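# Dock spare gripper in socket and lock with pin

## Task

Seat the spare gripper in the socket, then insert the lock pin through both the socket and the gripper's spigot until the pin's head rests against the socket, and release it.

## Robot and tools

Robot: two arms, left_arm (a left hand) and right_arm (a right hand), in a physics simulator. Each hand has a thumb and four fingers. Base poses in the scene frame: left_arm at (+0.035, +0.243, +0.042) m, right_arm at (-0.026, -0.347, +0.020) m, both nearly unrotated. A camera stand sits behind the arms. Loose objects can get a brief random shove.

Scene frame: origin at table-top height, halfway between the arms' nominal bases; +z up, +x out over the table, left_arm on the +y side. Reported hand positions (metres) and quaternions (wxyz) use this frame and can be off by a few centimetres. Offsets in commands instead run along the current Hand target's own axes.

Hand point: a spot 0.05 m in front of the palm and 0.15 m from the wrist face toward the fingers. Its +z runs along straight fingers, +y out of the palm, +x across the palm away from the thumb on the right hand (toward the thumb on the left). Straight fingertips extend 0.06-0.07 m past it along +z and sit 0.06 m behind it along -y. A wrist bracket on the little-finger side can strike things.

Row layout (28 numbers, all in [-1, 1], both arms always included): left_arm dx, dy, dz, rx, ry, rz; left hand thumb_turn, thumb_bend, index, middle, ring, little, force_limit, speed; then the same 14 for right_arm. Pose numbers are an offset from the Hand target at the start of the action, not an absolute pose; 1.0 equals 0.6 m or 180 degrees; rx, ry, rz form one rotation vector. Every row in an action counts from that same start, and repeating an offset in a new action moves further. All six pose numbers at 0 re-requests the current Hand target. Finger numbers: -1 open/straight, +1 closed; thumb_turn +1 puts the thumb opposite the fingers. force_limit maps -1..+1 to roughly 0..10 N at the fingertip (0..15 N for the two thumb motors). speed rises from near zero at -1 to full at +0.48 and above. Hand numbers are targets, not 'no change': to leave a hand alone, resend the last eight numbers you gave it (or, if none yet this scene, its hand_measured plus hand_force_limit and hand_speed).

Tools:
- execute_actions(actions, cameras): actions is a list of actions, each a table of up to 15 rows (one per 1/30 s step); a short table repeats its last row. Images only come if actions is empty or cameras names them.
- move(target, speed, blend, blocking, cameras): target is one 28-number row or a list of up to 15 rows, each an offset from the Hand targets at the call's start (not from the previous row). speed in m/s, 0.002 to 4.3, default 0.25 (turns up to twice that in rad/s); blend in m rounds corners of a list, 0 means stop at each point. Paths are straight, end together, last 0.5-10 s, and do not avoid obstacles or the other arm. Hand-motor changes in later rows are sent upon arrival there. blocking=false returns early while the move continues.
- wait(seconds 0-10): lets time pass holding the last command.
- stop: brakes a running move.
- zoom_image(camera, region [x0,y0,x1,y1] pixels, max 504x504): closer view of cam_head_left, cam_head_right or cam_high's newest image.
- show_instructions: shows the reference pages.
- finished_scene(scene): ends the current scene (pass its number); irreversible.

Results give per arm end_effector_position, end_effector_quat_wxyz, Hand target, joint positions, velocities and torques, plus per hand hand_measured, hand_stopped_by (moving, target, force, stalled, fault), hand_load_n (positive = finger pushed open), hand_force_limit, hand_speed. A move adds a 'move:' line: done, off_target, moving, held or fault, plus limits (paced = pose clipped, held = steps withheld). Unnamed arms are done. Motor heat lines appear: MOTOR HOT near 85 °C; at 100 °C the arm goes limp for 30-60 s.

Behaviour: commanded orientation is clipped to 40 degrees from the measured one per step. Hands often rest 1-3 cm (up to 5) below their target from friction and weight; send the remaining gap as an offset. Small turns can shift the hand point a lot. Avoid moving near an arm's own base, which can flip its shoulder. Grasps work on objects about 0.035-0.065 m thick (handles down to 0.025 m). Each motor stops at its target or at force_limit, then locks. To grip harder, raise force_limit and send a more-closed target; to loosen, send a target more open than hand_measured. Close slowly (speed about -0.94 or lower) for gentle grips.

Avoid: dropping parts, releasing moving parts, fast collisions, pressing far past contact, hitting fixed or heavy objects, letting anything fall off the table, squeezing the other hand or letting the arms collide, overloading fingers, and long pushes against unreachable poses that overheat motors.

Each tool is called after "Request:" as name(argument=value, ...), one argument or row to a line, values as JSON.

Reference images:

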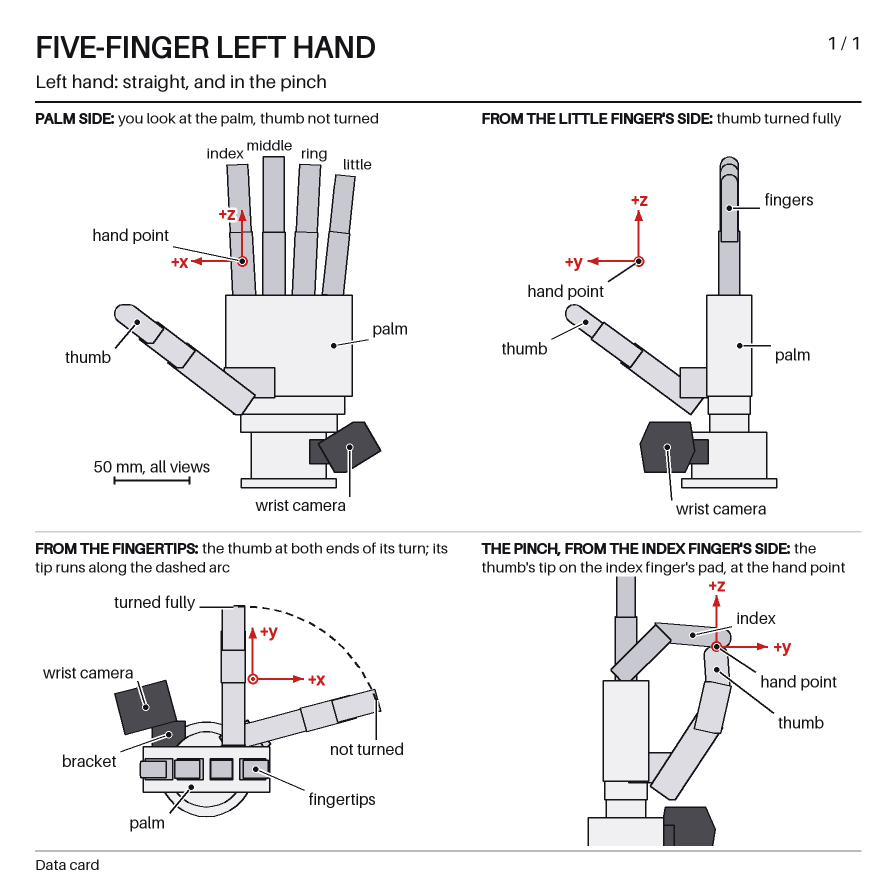

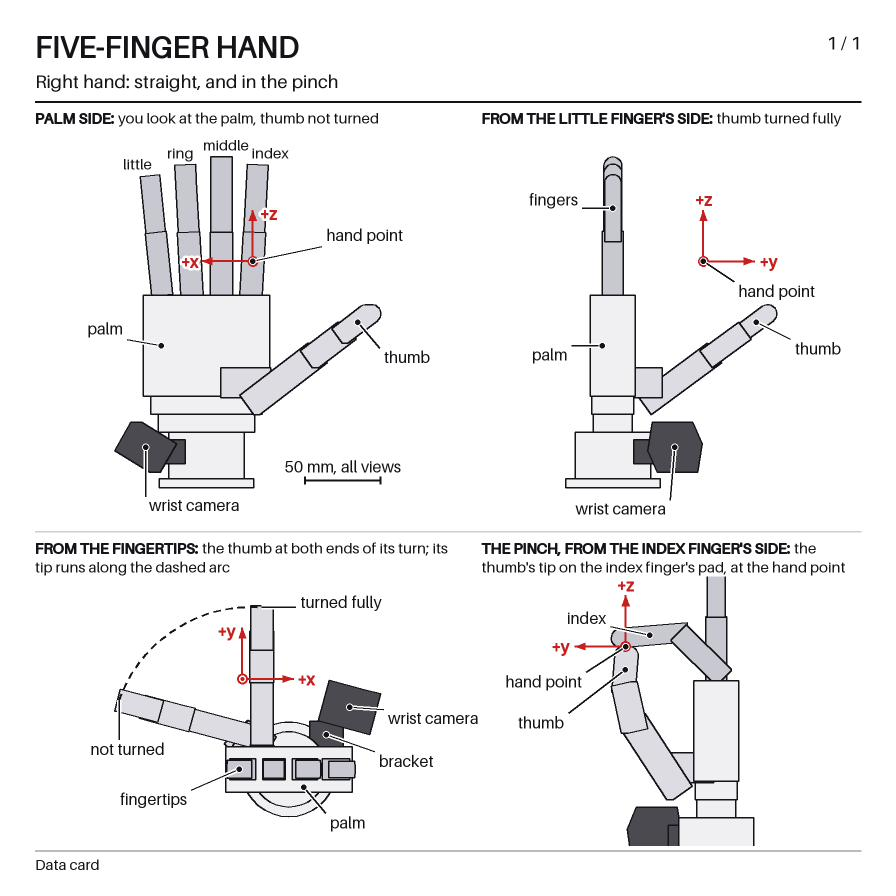

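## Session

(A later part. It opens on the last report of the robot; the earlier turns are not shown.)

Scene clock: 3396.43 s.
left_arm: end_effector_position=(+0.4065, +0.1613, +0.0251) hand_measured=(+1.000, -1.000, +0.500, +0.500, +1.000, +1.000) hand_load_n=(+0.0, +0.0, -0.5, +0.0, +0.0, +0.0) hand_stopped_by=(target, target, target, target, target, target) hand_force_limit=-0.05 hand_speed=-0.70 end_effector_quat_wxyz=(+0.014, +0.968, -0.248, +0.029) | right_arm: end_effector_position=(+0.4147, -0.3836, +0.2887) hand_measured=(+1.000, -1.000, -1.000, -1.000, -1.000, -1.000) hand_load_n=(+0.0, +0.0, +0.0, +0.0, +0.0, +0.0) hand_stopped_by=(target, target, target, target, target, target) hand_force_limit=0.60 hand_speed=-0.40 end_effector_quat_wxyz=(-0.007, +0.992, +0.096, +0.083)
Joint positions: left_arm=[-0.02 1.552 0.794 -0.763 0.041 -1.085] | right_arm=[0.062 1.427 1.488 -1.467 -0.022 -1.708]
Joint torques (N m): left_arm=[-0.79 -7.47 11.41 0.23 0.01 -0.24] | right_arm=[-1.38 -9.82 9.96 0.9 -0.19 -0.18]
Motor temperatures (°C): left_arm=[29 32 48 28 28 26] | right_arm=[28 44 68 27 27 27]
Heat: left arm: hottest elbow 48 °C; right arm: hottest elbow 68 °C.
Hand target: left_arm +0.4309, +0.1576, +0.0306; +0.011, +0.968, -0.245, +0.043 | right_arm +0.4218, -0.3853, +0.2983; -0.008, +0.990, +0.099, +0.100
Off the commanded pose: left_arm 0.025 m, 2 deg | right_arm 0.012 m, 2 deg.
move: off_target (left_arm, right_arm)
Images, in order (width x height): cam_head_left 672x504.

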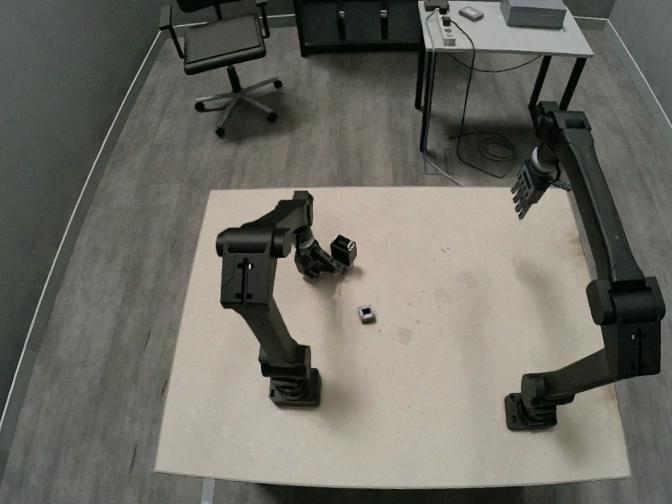

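Request:
move(
  target=[
    [-0.1453,0.0105,-0.0118,0,0,0,1,-1,0.5,0.5,1,1,-0.05,-0.7,0,0,0,0,0,0,1,-1,-1,-1,-1,-1,0.6,-0.4],
    [-0.1323,0.0757,-0.0208,0,0,0,1,-1,1,1,1,1,0,-0.4,0,0,0,0,0,0,1,-1,-1,-1,-1,-1,0.6,-0.4],
  ],
  speed=0.07,
  cameras=["cam_head_left","cam_head_right"],
)

Request:
zoom_image(
  camera="cam_head_left",
  region=[310, 240, 360, 290],
)

Request:
zoom_image(
  camera="cam_head_right",
  region=[315, 240, 365, 290],
)

Scene clock: 3461.37 s.
left_arm: end_effector_position=(+0.3444, +0.1575, +0.0351) hand_measured=(+1.000, -1.000, +1.000, +1.000, +1.000, +1.000) hand_load_n=(+0.0, +0.0, +0.5, +0.0, +0.0, +0.0) hand_stopped_by=(target, target, target, target, target, target) hand_force_limit=0.00 hand_speed=-0.40 end_effector_quat_wxyz=(+0.011, +0.968, -0.247, +0.044) | right_arm: end_effector_position=(+0.4147, -0.3836, +0.2887) hand_measured=(+1.000, -1.000, -1.000, -1.000, -1.000, -1.000) hand_load_n=(+0.0, +0.0, +0.0, +0.0, +0.0, +0.0) hand_stopped_by=(target, target, target, target, target, target) hand_force_limit=0.60 hand_speed=-0.40 end_effector_quat_wxyz=(-0.007, +0.992, +0.096, +0.083)
Joint positions: left_arm=[-0.035 1.357 0.616 -0.749 0.041 -1.103] | right_arm=[0.062 1.427 1.488 -1.467 -0.022 -1.708]
Joint torques (N m): left_arm=[-0.62 -7.65 6.2 -0.14 -0.06 -0.19] | right_arm=[-1.08 -9.93 9.92 0.95 -0.17 -0.18]
Motor temperatures (°C): left_arm=[29 32 49 28 28 26] | right_arm=[28 44 68 27 27 27]
Heat: left arm: hottest elbow 49 °C; right arm: hottest elbow 68 °C.
Hand target: left_arm +0.3387, +0.1559, +0.0360; +0.011, +0.968, -0.245, +0.043 | right_arm +0.4218, -0.3853, +0.2983; -0.008, +0.990, +0.099, +0.100
Off the commanded pose: left_arm 0.006 m, 0 deg | right_arm 0.012 m, 2 deg.
move: off_target (right_arm)
Images, in order (width x height): cam_head_left 672x504, cam_head_right 672x504.

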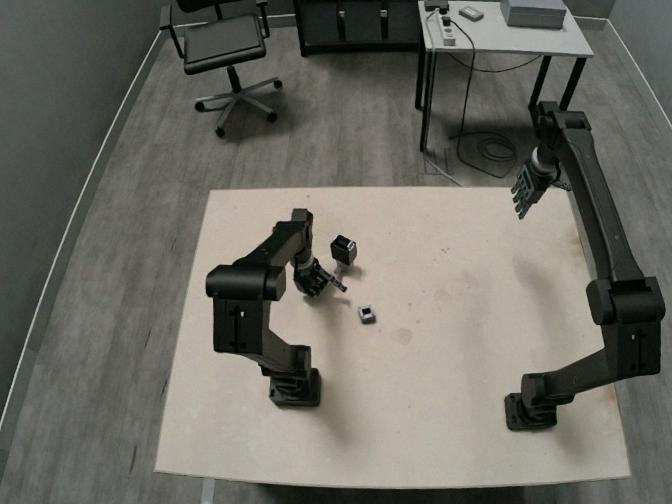

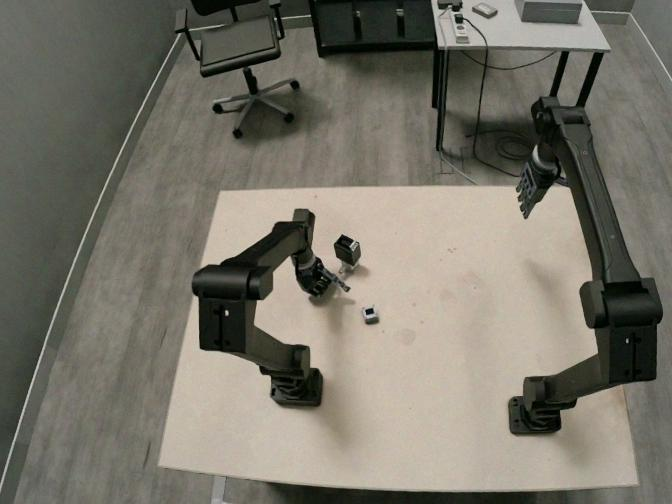

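Scaled by 10.080 from the camera's 672x504 image, which has a finer 960x720 frame.

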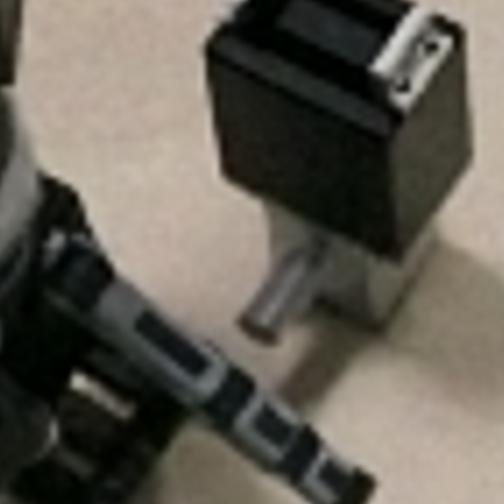

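Scaled by 10.080 from the camera's 672x504 image, which has a finer 960x720 frame.

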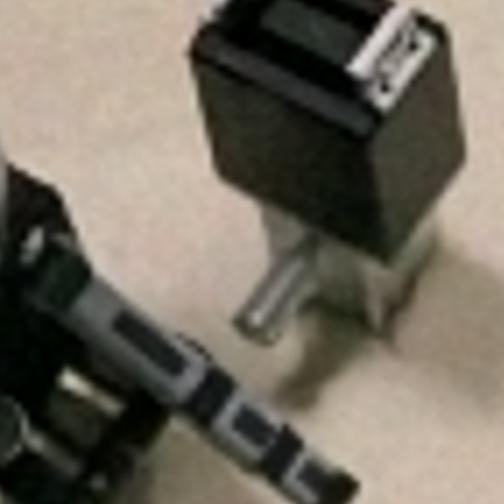

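Request:
move(
  target=[-0.001,0.0167,0.005,0,0,0,1,-1,1,1,1,1,0,-0.4,0,0,0,0,0,0,1,-1,-1,-1,-1,-1,0.6,-0.4],
  speed=0.04,
  cameras=[],
)

Scene clock: 3472.47 s.
left_arm: end_effector_position=(+0.3360, +0.1488, +0.0317) hand_measured=(+1.000, -1.000, +1.000, +1.000, +1.000, +1.000) hand_load_n=(+0.0, -0.5, +0.0, +0.0, +0.0, +0.0) hand_stopped_by=(target, target, target, target, target, target) hand_force_limit=0.00 hand_speed=-0.40 end_effector_quat_wxyz=(+0.012, +0.968, -0.247, +0.038) | right_arm: end_effector_position=(+0.4147, -0.3836, +0.2887) hand_measured=(+1.000, -1.000, -1.000, -1.000, -1.000, -1.000) hand_load_n=(+0.0, +0.0, +0.0, +0.0, -0.5, +0.0) hand_stopped_by=(target, target, target, target, target, target) hand_force_limit=0.60 hand_speed=-0.40 end_effector_quat_wxyz=(-0.007, +0.992, +0.096, +0.083)
Joint positions: left_arm=[-0.066 1.352 0.6 -0.749 0.038 -1.134] | right_arm=[0.062 1.427 1.488 -1.467 -0.022 -1.708]
Joint torques (N m): left_arm=[-0.67 -7.47 6.15 0.32 -0.06 -0.18] | right_arm=[-1.14 -9.88 9.95 0.95 -0.19 -0.18]
Motor temperatures (°C): left_arm=[29 32 47 28 28 26] | right_arm=[28 44 68 27 27 27]
Heat: left arm: hottest elbow 47 °C; right arm: hottest elbow 68 °C.
Hand target: left_arm +0.3335, +0.1473, +0.0329; +0.011, +0.968, -0.245, +0.042 | right_arm +0.4218, -0.3853, +0.2983; -0.008, +0.990, +0.099, +0.100
Off the commanded pose: left_arm 0.003 m, 1 deg | right_arm 0.012 m, 2 deg.
move: off_target (right_arm)
No camera images: "cameras" was empty.

Request:
move(
  target=[0.0717,-0.0188,-0.0057,0,0,0,1,-1,1,1,1,1,0,-0.4,0,0,0,0,0,0,1,-1,-1,-1,-1,-1,0.6,-0.4],
  speed=0.04,
  cameras=["cam_head_left","cam_head_right"],
)

Request:
zoom_image(
  camera="cam_head_left",
  region=[310, 240, 360, 290],
)

Scene clock: 3485.13 s.
left_arm: end_effector_position=(+0.3588, +0.1405, +0.0339) hand_measured=(+1.000, -1.000, +1.000, +1.000, +1.000, +1.000) hand_load_n=(+0.0, +0.0, +0.0, +0.0, +0.0, +0.0) hand_stopped_by=(target, target, target, target, target, target) hand_force_limit=0.00 hand_speed=-0.40 end_effector_quat_wxyz=(+0.012, +0.968, -0.247, +0.037) | right_arm: end_effector_position=(+0.4147, -0.3836, +0.2887) hand_measured=(+1.000, -1.000, -1.000, -1.000, -1.000, -1.000) hand_load_n=(+0.0, +0.0, +0.0, +0.0, +0.0, +0.0) hand_stopped_by=(target, target, target, target, target, target) hand_force_limit=0.60 hand_speed=-0.40 end_effector_quat_wxyz=(-0.007, +0.992, +0.096, +0.083)
Joint positions: left_arm=[-0.088 1.408 0.663 -0.756 0.036 -1.156] | right_arm=[0.062 1.427 1.488 -1.467 -0.022 -1.708]
Joint torques (N m): left_arm=[-0.79 -5.71 11.21 -0.35 -0.05 -0.18] | right_arm=[-1.2 -9.76 9.98 0.94 -0.18 -0.19]
Motor temperatures (°C): left_arm=[29 32 45 28 28 26] | right_arm=[28 44 68 27 27 27]
Heat: left arm: hottest elbow 45 °C; right arm: hottest elbow 68 °C.
Hand target: left_arm +0.3764, +0.1368, +0.0402; +0.011, +0.968, -0.245, +0.043 | right_arm +0.4218, -0.3853, +0.2983; -0.008, +0.990, +0.099, +0.100
Off the commanded pose: left_arm 0.019 m, 1 deg | right_arm 0.012 m, 2 deg.
move: off_target (left_arm, right_arm)
Images, in order (width x height): cam_head_left 672x504, cam_head_right 672x504.

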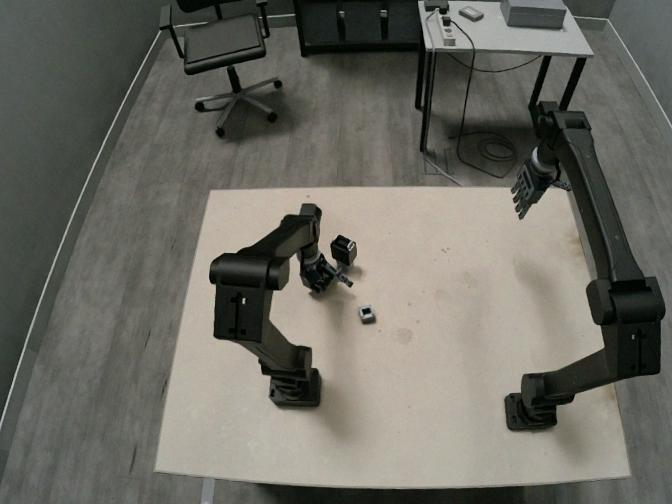

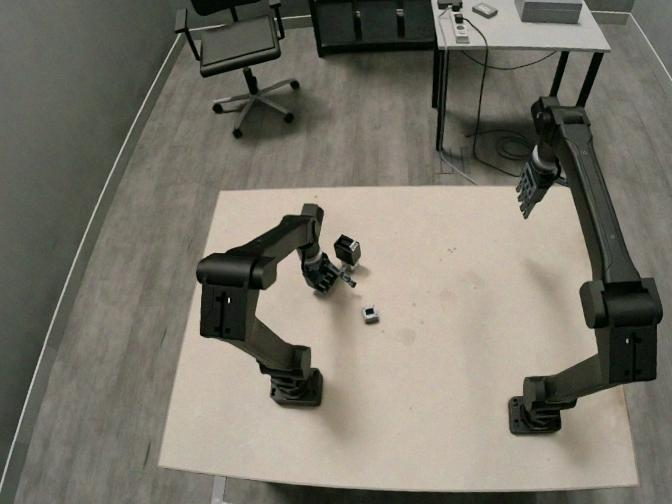

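Scaled by 10.080 from the camera's 672x504 image, which has a finer 960x720 frame.

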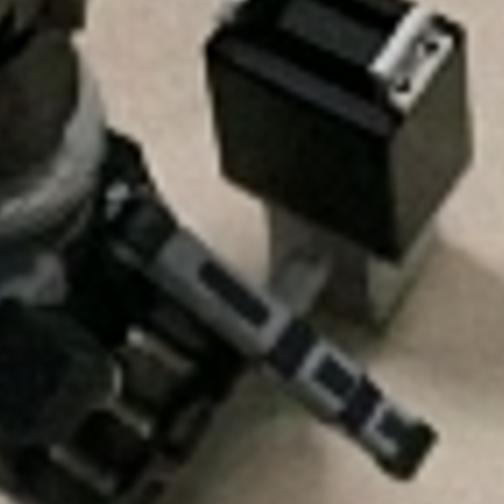

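Request:
move(
  target=[0.0249,0.0,0.001,0,0,0,1,-1,1,1,1,1,0,-0.4,0,0,0,0,0,0,1,-1,-1,-1,-1,-1,0.6,-0.4],
  speed=0.04,
  cameras=[],
)

Request:
move(
  target=[0.0249,0.0,0.001,0,0,0,1,-1,1,1,1,1,0,-0.4,0,0,0,0,0,0,1,-1,-1,-1,-1,-1,0.6,-0.4],
  speed=0.04,
  cameras=["cam_head_left","cam_high"],
)

Request:
zoom_image(
  camera="cam_high",
  region=[337, 217, 353, 233],
)

Request:
zoom_image(
  camera="cam_head_left",
  region=[310, 240, 360, 290],
)

Scene clock: 3493.03 s.
left_arm: end_effector_position=(+0.3589, +0.1384, +0.0302) hand_measured=(+1.000, -1.000, +1.000, +1.000, +1.000, +1.000) hand_load_n=(+0.0, +0.0, -0.5, +0.0, +0.0, +0.0) hand_stopped_by=(target, target, target, target, target, target) hand_force_limit=0.00 hand_speed=-0.40 end_effector_quat_wxyz=(+0.011, +0.968, -0.248, +0.022) | right_arm: end_effector_position=(+0.4147, -0.3836, +0.2887) hand_measured=(+1.000, -1.000, -1.000, -1.000, -1.000, -1.000) hand_load_n=(+0.0, +0.0, +0.0, +0.0, +0.0, +0.0) hand_stopped_by=(target, target, target, target, target, target) hand_force_limit=0.60 hand_speed=-0.40 end_effector_quat_wxyz=(-0.007, +0.992, +0.096, +0.083)
Joint positions: left_arm=[-0.098 1.436 0.682 -0.777 0.03 -1.163] | right_arm=[0.062 1.427 1.488 -1.467 -0.022 -1.708]
Joint torques (N m): left_arm=[-1.14 -5.95 12.51 0.16 0.23 -0.29] | right_arm=[-1.26 -9.82 9.91 0.94 -0.18 -0.19]
Motor temperatures (°C): left_arm=[29 32 45 28 28 26] | right_arm=[28 44 68 27 27 27]
Heat: left arm: hottest elbow 45 °C; right arm: hottest elbow 68 °C.
Hand target: left_arm +0.3896, +0.1297, +0.0410; +0.011, +0.968, -0.246, +0.043 | right_arm +0.4218, -0.3853, +0.2983; -0.008, +0.990, +0.099, +0.100
Off the commanded pose: left_arm 0.034 m, 2 deg | right_arm 0.012 m, 2 deg.
move: off_target (left_arm, right_arm)
No camera images: "cameras" was empty.

Scene clock: 3493.93 s.
left_arm: end_effector_position=(+0.3583, +0.1350, +0.0250) hand_measured=(+1.000, -1.000, +1.000, +1.000, +1.000, +1.000) hand_load_n=(+0.0, +0.0, +0.0, +0.0, +0.0, +0.0) hand_stopped_by=(target, target, target, target, target, target) hand_force_limit=0.00 hand_speed=-0.40 end_effector_quat_wxyz=(+0.012, +0.968, -0.251, +0.006) | right_arm: end_effector_position=(+0.4147, -0.3836, +0.2887) hand_measured=(+1.000, -1.000, -1.000, -1.000, -1.000, -1.000) hand_load_n=(+0.5, -0.5, +0.0, +0.0, +0.0, +0.0) hand_stopped_by=(target, target, target, target, target, target) hand_force_limit=0.60 hand_speed=-0.40 end_effector_quat_wxyz=(-0.007, +0.992, +0.096, +0.083)
Joint positions: left_arm=[-0.112 1.468 0.701 -0.796 0.025 -1.17] | right_arm=[0.062 1.427 1.488 -1.467 -0.022 -1.708]
Joint torques (N m): left_arm=[-1.2 -6.65 13.89 0.54 0.44 -0.37] | right_arm=[-1.14 -9.82 10.02 0.88 -0.18 -0.2]
Motor temperatures (°C): left_arm=[29 32 45 28 28 26] | right_arm=[28 44 68 27 27 27]
Heat: left arm: hottest elbow 45 °C; right arm: hottest elbow 68 °C.
Hand target: left_arm +0.4026, +0.1227, +0.0416; +0.011, +0.968, -0.245, +0.042 | right_arm +0.4218, -0.3853, +0.2983; -0.008, +0.990, +0.099, +0.100
Off the commanded pose: left_arm 0.049 m, 4 deg | right_arm 0.012 m, 2 deg.
move: off_target (left_arm, right_arm)
Images, in order (width x height): cam_head_left 672x504, cam_high 672x504.

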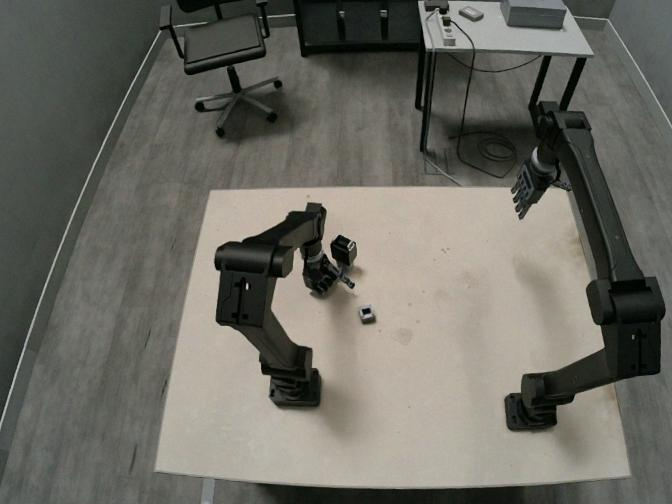

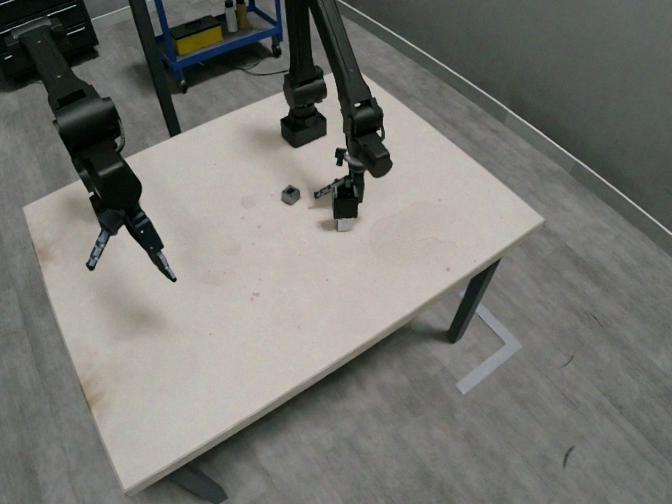

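Scaled by 31.500 from the camera's 672x504 image, which has a finer 960x720 frame.

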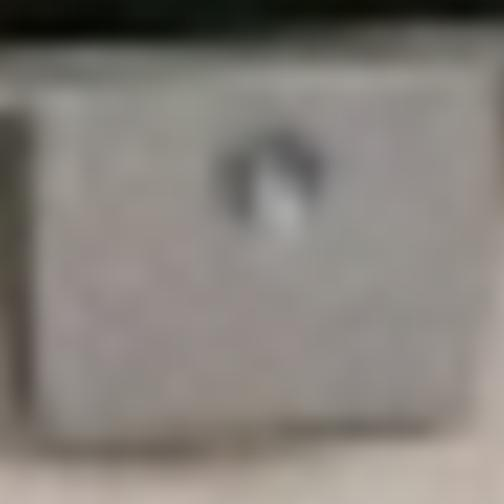

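Scaled by 10.080 from the camera's 672x504 image, which has a finer 960x720 frame.

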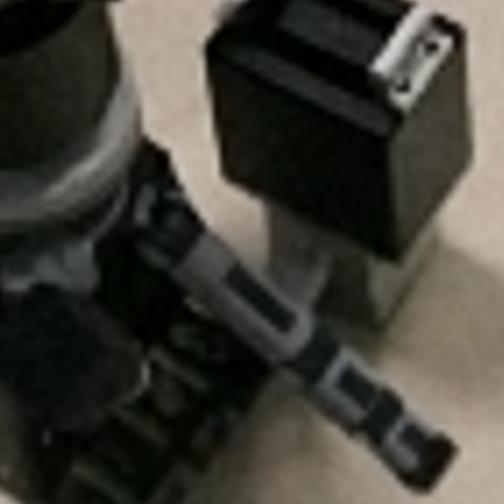

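Request:
move(
  target=[0.02,-0.008,-0.018,0,0,0,1,-1,1,1,1,1,0,-0.4,0,0,0,0,0,0,1,-1,-1,-1,-1,-1,0.6,-0.4],
  speed=0.04,
  cameras=["cam_head_left","cam_high"],
)

Request:
zoom_image(
  camera="cam_high",
  region=[337, 217, 353, 233],
)

Request:
zoom_image(
  camera="cam_head_left",
  region=[310, 240, 360, 290],
)

Scene clock: 3504.87 s.
left_arm: end_effector_position=(+0.3585, +0.1350, +0.0273) hand_measured=(+1.000, -1.000, +1.000, +1.000, +1.000, +1.000) hand_load_n=(+0.0, +0.0, +1.5, +0.0, +0.0, +0.0) hand_stopped_by=(target, target, target, target, target, target) hand_force_limit=0.00 hand_speed=-0.40 end_effector_quat_wxyz=(+0.013, +0.968, -0.250, -0.010) | right_arm: end_effector_position=(+0.4147, -0.3836, +0.2887) hand_measured=(+1.000, -1.000, -1.000, -1.000, -1.000, -1.000) hand_load_n=(+0.0, +0.0, +0.0, +0.0, +0.0, +0.0) hand_stopped_by=(target, target, target, target, target, target) hand_force_limit=0.60 hand_speed=-0.40 end_effector_quat_wxyz=(-0.007, +0.992, +0.096, +0.083)
Joint positions: left_arm=[-0.112 1.483 0.726 -0.838 0.023 -1.171] | right_arm=[0.062 1.427 1.488 -1.467 -0.022 -1.708]
Joint torques (N m): left_arm=[-1.08 -7.59 15.43 0.51 0.5 -0.33] | right_arm=[-1.08 -9.93 10 0.95 -0.19 -0.19]
Motor temperatures (°C): left_arm=[29 32 46 28 28 26] | right_arm=[28 44 68 27 27 27]
Heat: left arm: hottest elbow 46 °C; right arm: hottest elbow 68 °C.
Hand target: left_arm +0.4147, +0.1217, +0.0535; +0.011, +0.968, -0.245, +0.043 | right_arm +0.4218, -0.3853, +0.2983; -0.008, +0.990, +0.099, +0.100
Off the commanded pose: left_arm 0.063 m, 6 deg | right_arm 0.012 m, 2 deg.
move: off_target (left_arm, right_arm)
Images, in order (width x height): cam_head_left 672x504, cam_high 672x504.

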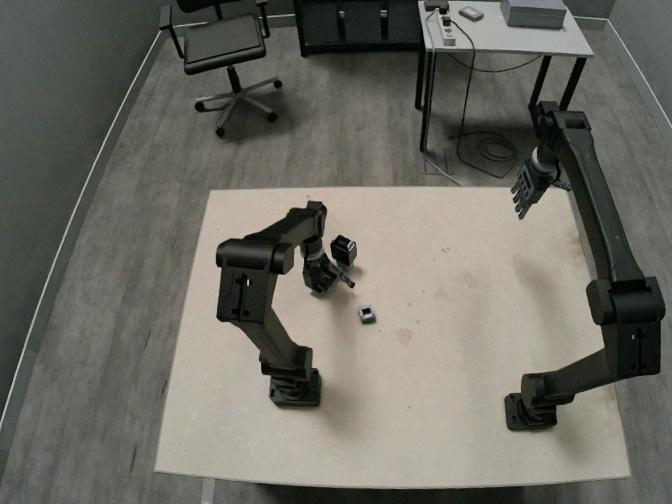

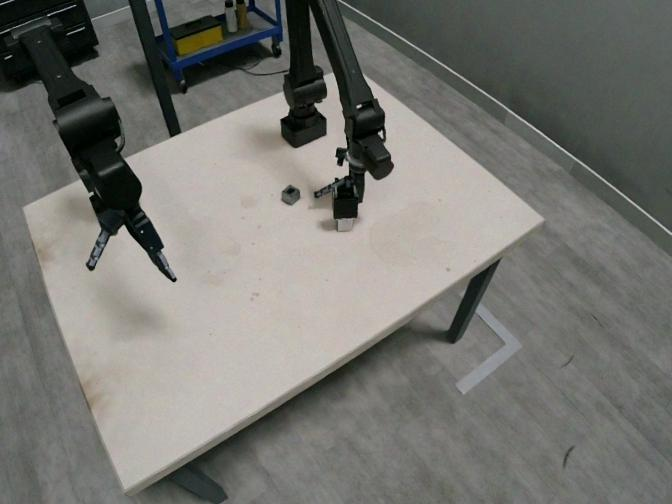

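Scaled by 31.500 from the camera's 672x504 image, which has a finer 960x720 frame.

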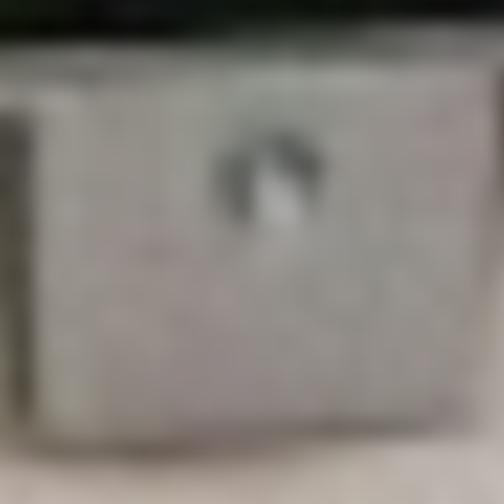

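Scaled by 10.080 from the camera's 672x504 image, which has a finer 960x720 frame.

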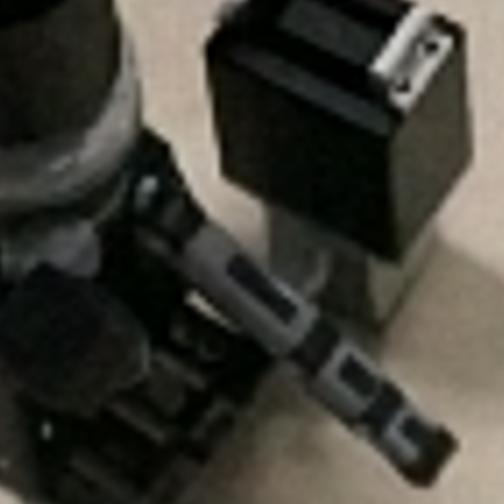

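Request:
move(
  target=[0.033,-0.002,-0.008,0,0,0,1,-1,1,1,1,1,0,-0.4,0,0,0,0,0,0,1,-1,-1,-1,-1,-1,0.6,-0.4],
  speed=0.05,
  cameras=["cam_high"],
)

Request:
zoom_image(
  camera="cam_high",
  region=[337, 217, 353, 233],
)

Scene clock: 3549.93 s.
left_arm: end_effector_position=(+0.3624, +0.1330, +0.0305) hand_measured=(+1.000, -1.000, +1.000, +1.000, +1.000, +1.000) hand_load_n=(+0.0, +0.0, +1.0, +0.0, +0.0, +0.0) hand_stopped_by=(target, target, target, target, target, target) hand_force_limit=0.00 hand_speed=-0.40 end_effector_quat_wxyz=(+0.013, +0.967, -0.253, -0.025) | right_arm: end_effector_position=(+0.4147, -0.3836, +0.2887) hand_measured=(+1.000, -1.000, -1.000, -1.000, -1.000, -1.000) hand_load_n=(+0.0, -0.5, +0.0, -0.5, +0.5, +0.0) hand_stopped_by=(target, target, target, target, target, target) hand_force_limit=0.60 hand_speed=-0.40 end_effector_quat_wxyz=(-0.007, +0.992, +0.096, +0.083)
Joint positions: left_arm=[-0.12 1.506 0.764 -0.883 0.018 -1.175] | right_arm=[0.062 1.427 1.488 -1.467 -0.022 -1.708]
Joint torques (N m): left_arm=[-1.49 -8.06 16.99 0.95 0.78 -0.43] | right_arm=[-1.14 -9.76 9.95 0.91 -0.19 -0.2]
Motor temperatures (°C): left_arm=[29 32 56 28 29 26] | right_arm=[28 44 68 27 27 27]
Heat: left arm: hottest elbow 56 °C; right arm: hottest elbow 68 °C.
Hand target: left_arm +0.4321, +0.1135, +0.0600; +0.011, +0.968, -0.246, +0.043 | right_arm +0.4218, -0.3853, +0.2983; -0.008, +0.990, +0.099, +0.100
Off the commanded pose: left_arm 0.078 m, 8 deg | right_arm 0.012 m, 2 deg.
move: off_target (left_arm, right_arm)
Images, in order (width x height): cam_high 672x504.

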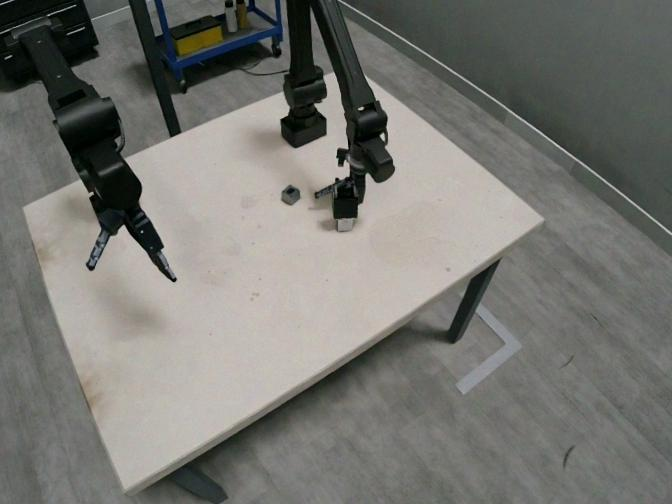

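Scaled by 31.500 from the camera's 672x504 image, which has a finer 960x720 frame.

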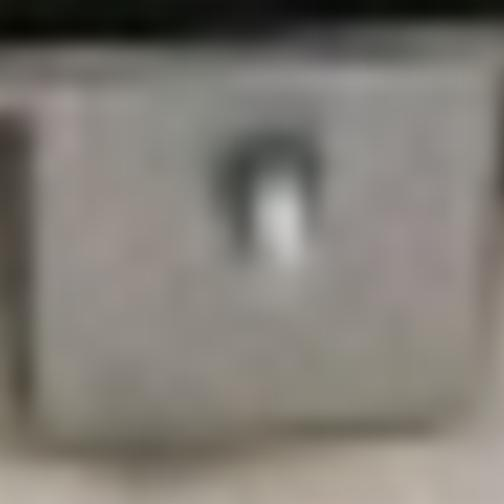

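Request:
move(
  target=[0.012,-0.002,-0.004,0,0,0,1,-1,1,1,1,1,0,-0.4,0,0,0,0,0,0,1,-1,-1,-1,-1,-1,0.6,-0.4],
  speed=0.04,
  cameras=["cam_high"],
)

Request:
zoom_image(
  camera="cam_high",
  region=[337, 217, 353, 233],
)

Scene clock: 3559.87 s.
left_arm: end_effector_position=(+0.3626, +0.1328, +0.0315) hand_measured=(+1.000, -1.000, +1.000, +1.000, +1.000, +1.000) hand_load_n=(+0.0, +0.0, +1.0, +0.0, +0.0, +0.0) hand_stopped_by=(target, target, target, target, target, target) hand_force_limit=0.00 hand_speed=-0.40 end_effector_quat_wxyz=(+0.013, +0.967, -0.252, -0.033) | right_arm: end_effector_position=(+0.4147, -0.3836, +0.2887) hand_measured=(+1.000, -1.000, -1.000, -1.000, -1.000, -1.000) hand_load_n=(+0.0, +0.0, +0.0, +0.0, +0.0, +0.0) hand_stopped_by=(target, target, target, target, target, target) hand_force_limit=0.60 hand_speed=-0.40 end_effector_quat_wxyz=(-0.007, +0.992, +0.096, +0.083)
Joint positions: left_arm=[-0.121 1.514 0.777 -0.903 0.017 -1.176] | right_arm=[0.062 1.427 1.488 -1.467 -0.022 -1.708]
Joint torques (N m): left_arm=[-1.61 -8.41 17.74 1.22 0.87 -0.45] | right_arm=[-1.32 -9.93 9.89 0.91 -0.16 -0.19]
Motor temperatures (°C): left_arm=[29 32 55 28 29 26] | right_arm=[28 43 68 27 27 27]
Heat: left arm: hottest elbow 55 °C; right arm: hottest elbow 68 °C.
Hand target: left_arm +0.4389, +0.1112, +0.0630; +0.011, +0.968, -0.246, +0.043 | right_arm +0.4218, -0.3853, +0.2983; -0.008, +0.990, +0.099, +0.100
Off the commanded pose: left_arm 0.085 m, 9 deg | right_arm 0.012 m, 2 deg.
move: off_target (left_arm, right_arm)
Images, in order (width x height): cam_high 672x504.

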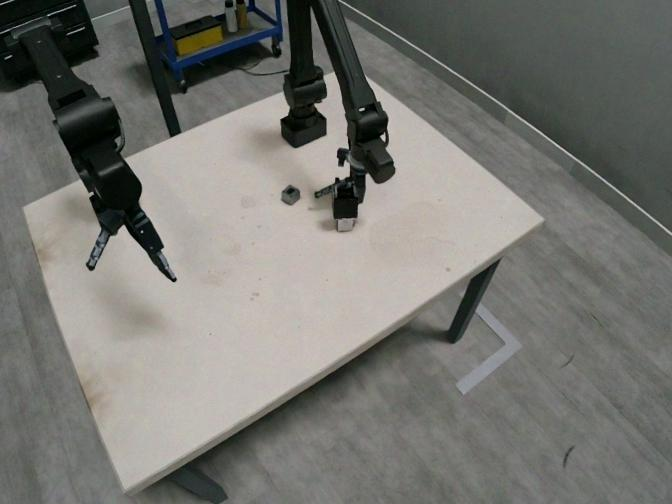

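Scaled by 31.500 from the camera's 672x504 image, which has a finer 960x720 frame.

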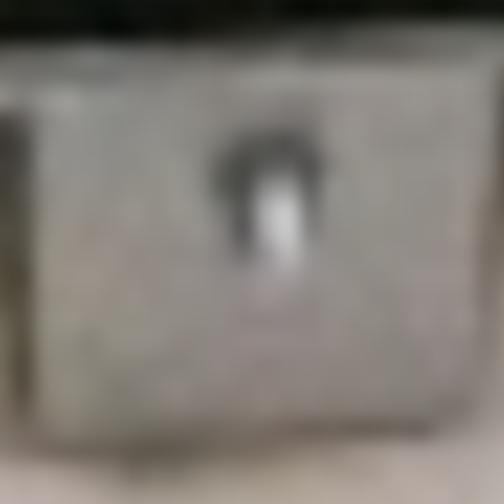

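Request:
move(
  target=[-0.183,0.0,0.022,0,0,0,1,-1,1,1,1,1,0,-0.4,0,0,0,0,0,0,1,-1,-1,-1,-1,-1,0.6,-0.4],
  speed=0.08,
  cameras=["all"],
)

Request:
zoom_image(
  camera="cam_head_left",
  region=[330, 256, 350, 276],
)

Request:
zoom_image(
  camera="cam_head_right",
  region=[334, 256, 354, 276],
)

Request:
zoom_image(
  camera="cam_high",
  region=[325, 185, 375, 235],
)

Scene clock: 3580.53 s.
left_arm: end_effector_position=(+0.3445, +0.1610, +0.0388) hand_measured=(+1.000, -1.000, +1.000, +1.000, +1.000, +1.000) hand_load_n=(+0.0, +0.0, +0.0, +0.0, +0.0, +0.0) hand_stopped_by=(target, target, target, target, target, target) hand_force_limit=0.00 hand_speed=-0.40 end_effector_quat_wxyz=(+0.012, +0.969, -0.244, +0.034) | right_arm: end_effector_position=(+0.4147, -0.3836, +0.2887) hand_measured=(+1.000, -1.000, -1.000, -1.000, -1.000, -1.000) hand_load_n=(+0.0, +0.0, +0.0, +0.0, +0.5, +0.0) hand_stopped_by=(target, target, target, target, target, target) hand_force_limit=0.60 hand_speed=-0.40 end_effector_quat_wxyz=(-0.007, +0.992, +0.096, +0.083)
Joint positions: left_arm=[-0.025 1.36 0.633 -0.783 0.039 -1.098] | right_arm=[0.062 1.427 1.488 -1.467 -0.022 -1.708]
Joint torques (N m): left_arm=[0.32 -7.71 6.28 0.64 0.1 0.01] | right_arm=[-1.03 -10.05 9.98 0.91 -0.19 -0.19]
Motor temperatures (°C): left_arm=[29 33 60 28 30 26] | right_arm=[28 43 68 27 27 27]
Heat: left arm: hottest elbow 60 °C; right arm: hottest elbow 68 °C.
Hand target: left_arm +0.3438, +0.1628, +0.0403; +0.011, +0.968, -0.246, +0.043 | right_arm +0.4218, -0.3853, +0.2983; -0.008, +0.990, +0.099, +0.100
Off the commanded pose: left_arm 0.002 m, 1 deg | right_arm 0.012 m, 2 deg.
move: off_target (right_arm)

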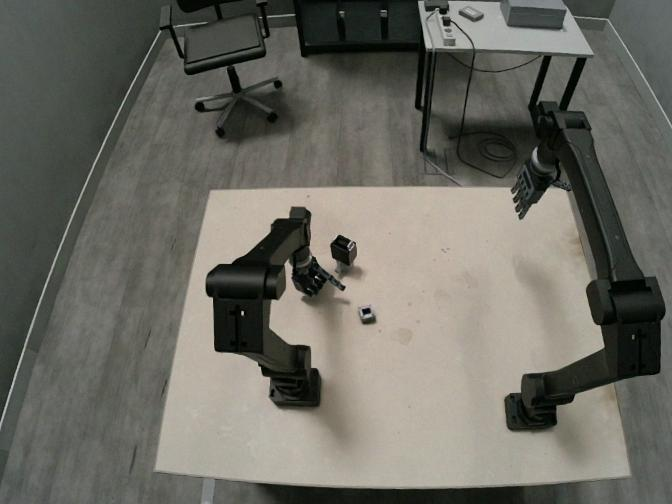

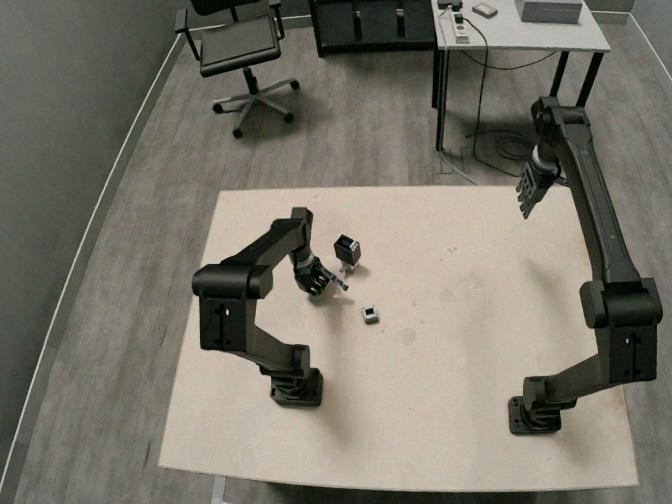

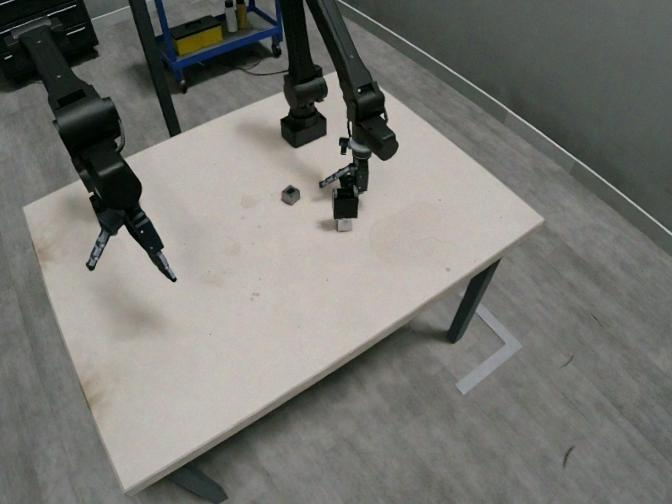

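Scaled by 25.200 from the camera's 672x504 image, which has a finer 960x720 frame.

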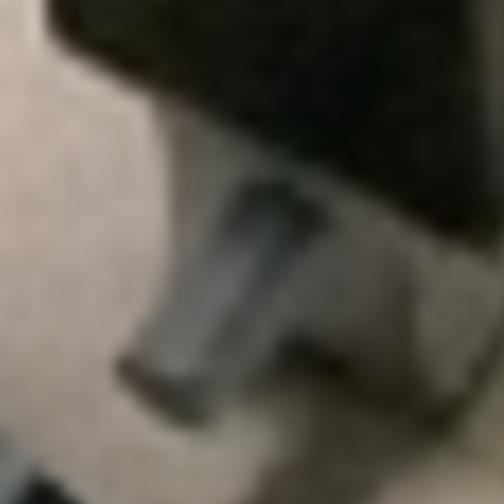

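Scaled by 25.200 from the camera's 672x504 image, which has a finer 960x720 frame.

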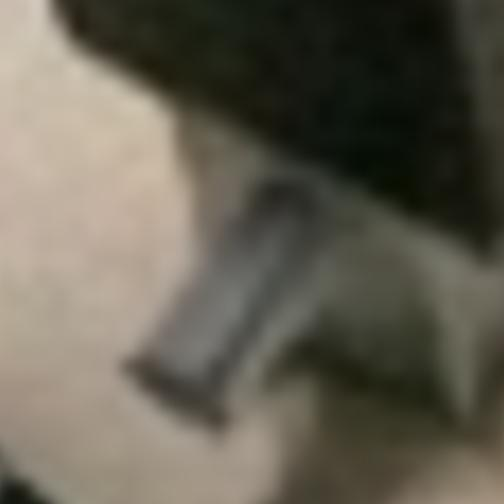

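Scaled by 10.080 from the camera's 672x504 image, which has a finer 960x720 frame.

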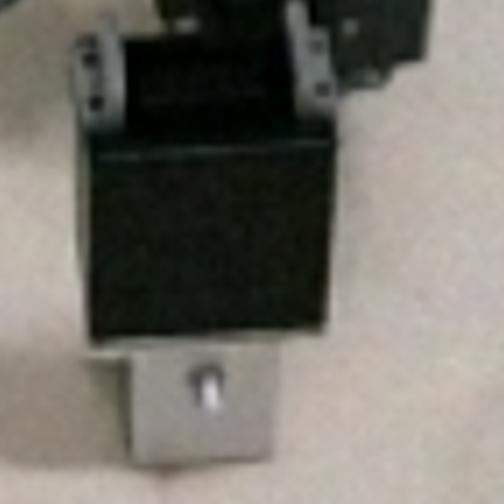

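Request:
move(
  target=[
    [-0.05,0,-0.02,0,0,0,1,-1,1,1,1,1,0,-0.4,0,0,0,0,0,0,1,-1,-1,-1,-1,-1,0.6,-0.4],
    [-0.06,0,-0.22,0,0,0,1,-1,1,1,1,1,0,-0.4,0,0,0,0,0,0,1,-1,-1,-1,-1,-1,0.6,-0.4],
  ],
  speed=0.15,
  blend=[0.02, 0],
  cameras=["all"],
)

Request:
zoom_image(
  camera="cam_head_left",
  region=[320, 226, 370, 276],
)

Request:
zoom_image(
  camera="cam_head_right",
  region=[336, 258, 352, 274],
)

Scene clock: 3589.37 s.
left_arm: end_effector_position=(+0.2849, +0.1825, +0.1461) hand_measured=(+1.000, -1.000, +1.000, +1.000, +1.000, +1.000) hand_load_n=(+0.0, +0.0, +0.0, +0.0, +0.0, +0.0) hand_stopped_by=(target, target, target, target, target, target) hand_force_limit=0.00 hand_speed=-0.40 end_effector_quat_wxyz=(+0.018, +0.969, -0.244, +0.018) | right_arm: end_effector_position=(+0.4147, -0.3836, +0.2887) hand_measured=(+1.000, -1.000, -1.000, -1.000, -1.000, -1.000) hand_load_n=(+0.0, +0.0, +0.0, +0.0, +0.0, +0.0) hand_stopped_by=(target, target, target, target, target, target) hand_force_limit=0.60 hand_speed=-0.40 end_effector_quat_wxyz=(-0.007, +0.992, +0.096, +0.083)
Joint positions: left_arm=[0.061 1.022 0.701 -1.227 0.045 -1.012] | right_arm=[0.062 1.427 1.488 -1.467 -0.022 -1.708]
Joint torques (N m): left_arm=[0.32 -4.54 13.98 -0.49 0.1 0.02] | right_arm=[-0.91 -9.64 9.95 0.92 -0.18 -0.21]
Motor temperatures (°C): left_arm=[29 33 56 28 29 26] | right_arm=[28 43 68 27 27 27]
Heat: left arm: hottest elbow 56 °C; right arm: hottest elbow 68 °C.
Hand target: left_arm +0.3021, +0.1854, +0.1686; +0.011, +0.968, -0.245, +0.043 | right_arm +0.4218, -0.3853, +0.2983; -0.008, +0.990, +0.099, +0.100
Off the commanded pose: left_arm 0.028 m, 3 deg | right_arm 0.012 m, 2 deg.
move: off_target (left_arm, right_arm); blend cut to 0.0162 m at target 1

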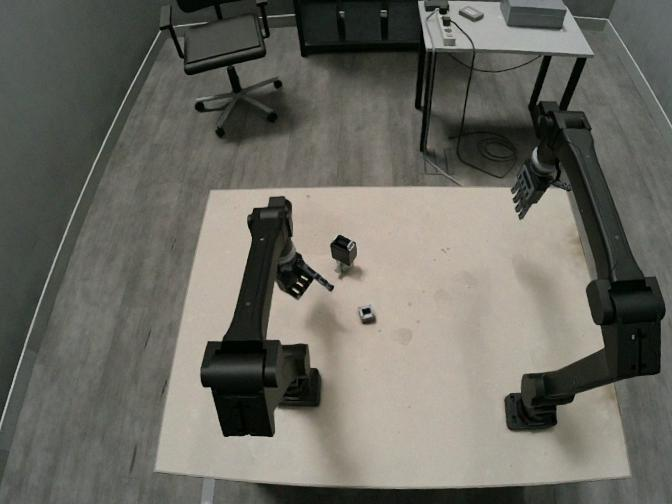

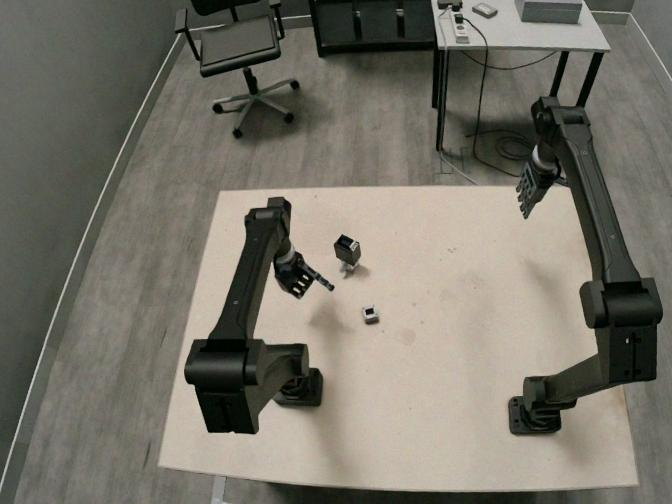

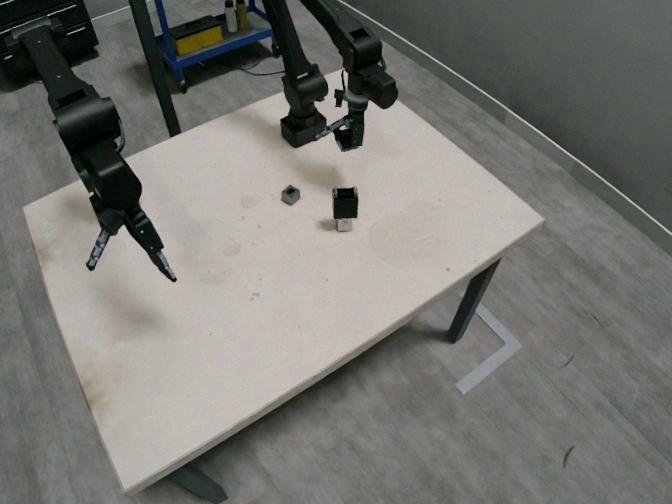

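Scaled by 10.080 from the camera's 672x504 image, which has a finer 960x720 frame.

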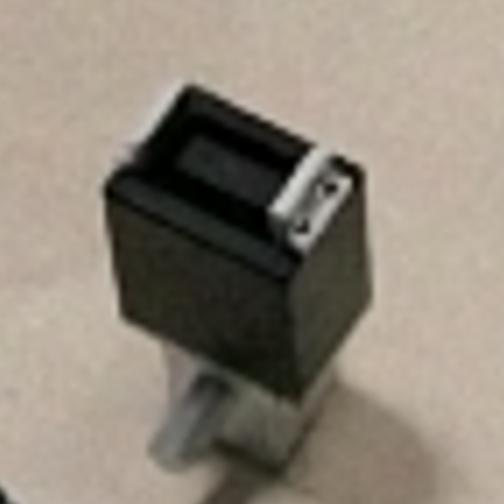

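Scaled by 31.500 from the camera's 672x504 image, which has a finer 960x720 frame.

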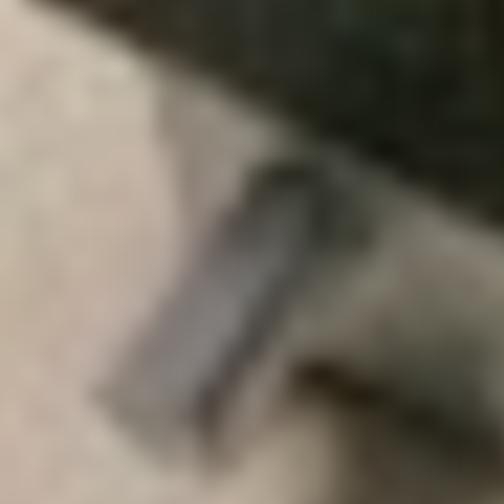

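Request:
finished_scene(
  scene=1,
)

The scene is finished: the task was done.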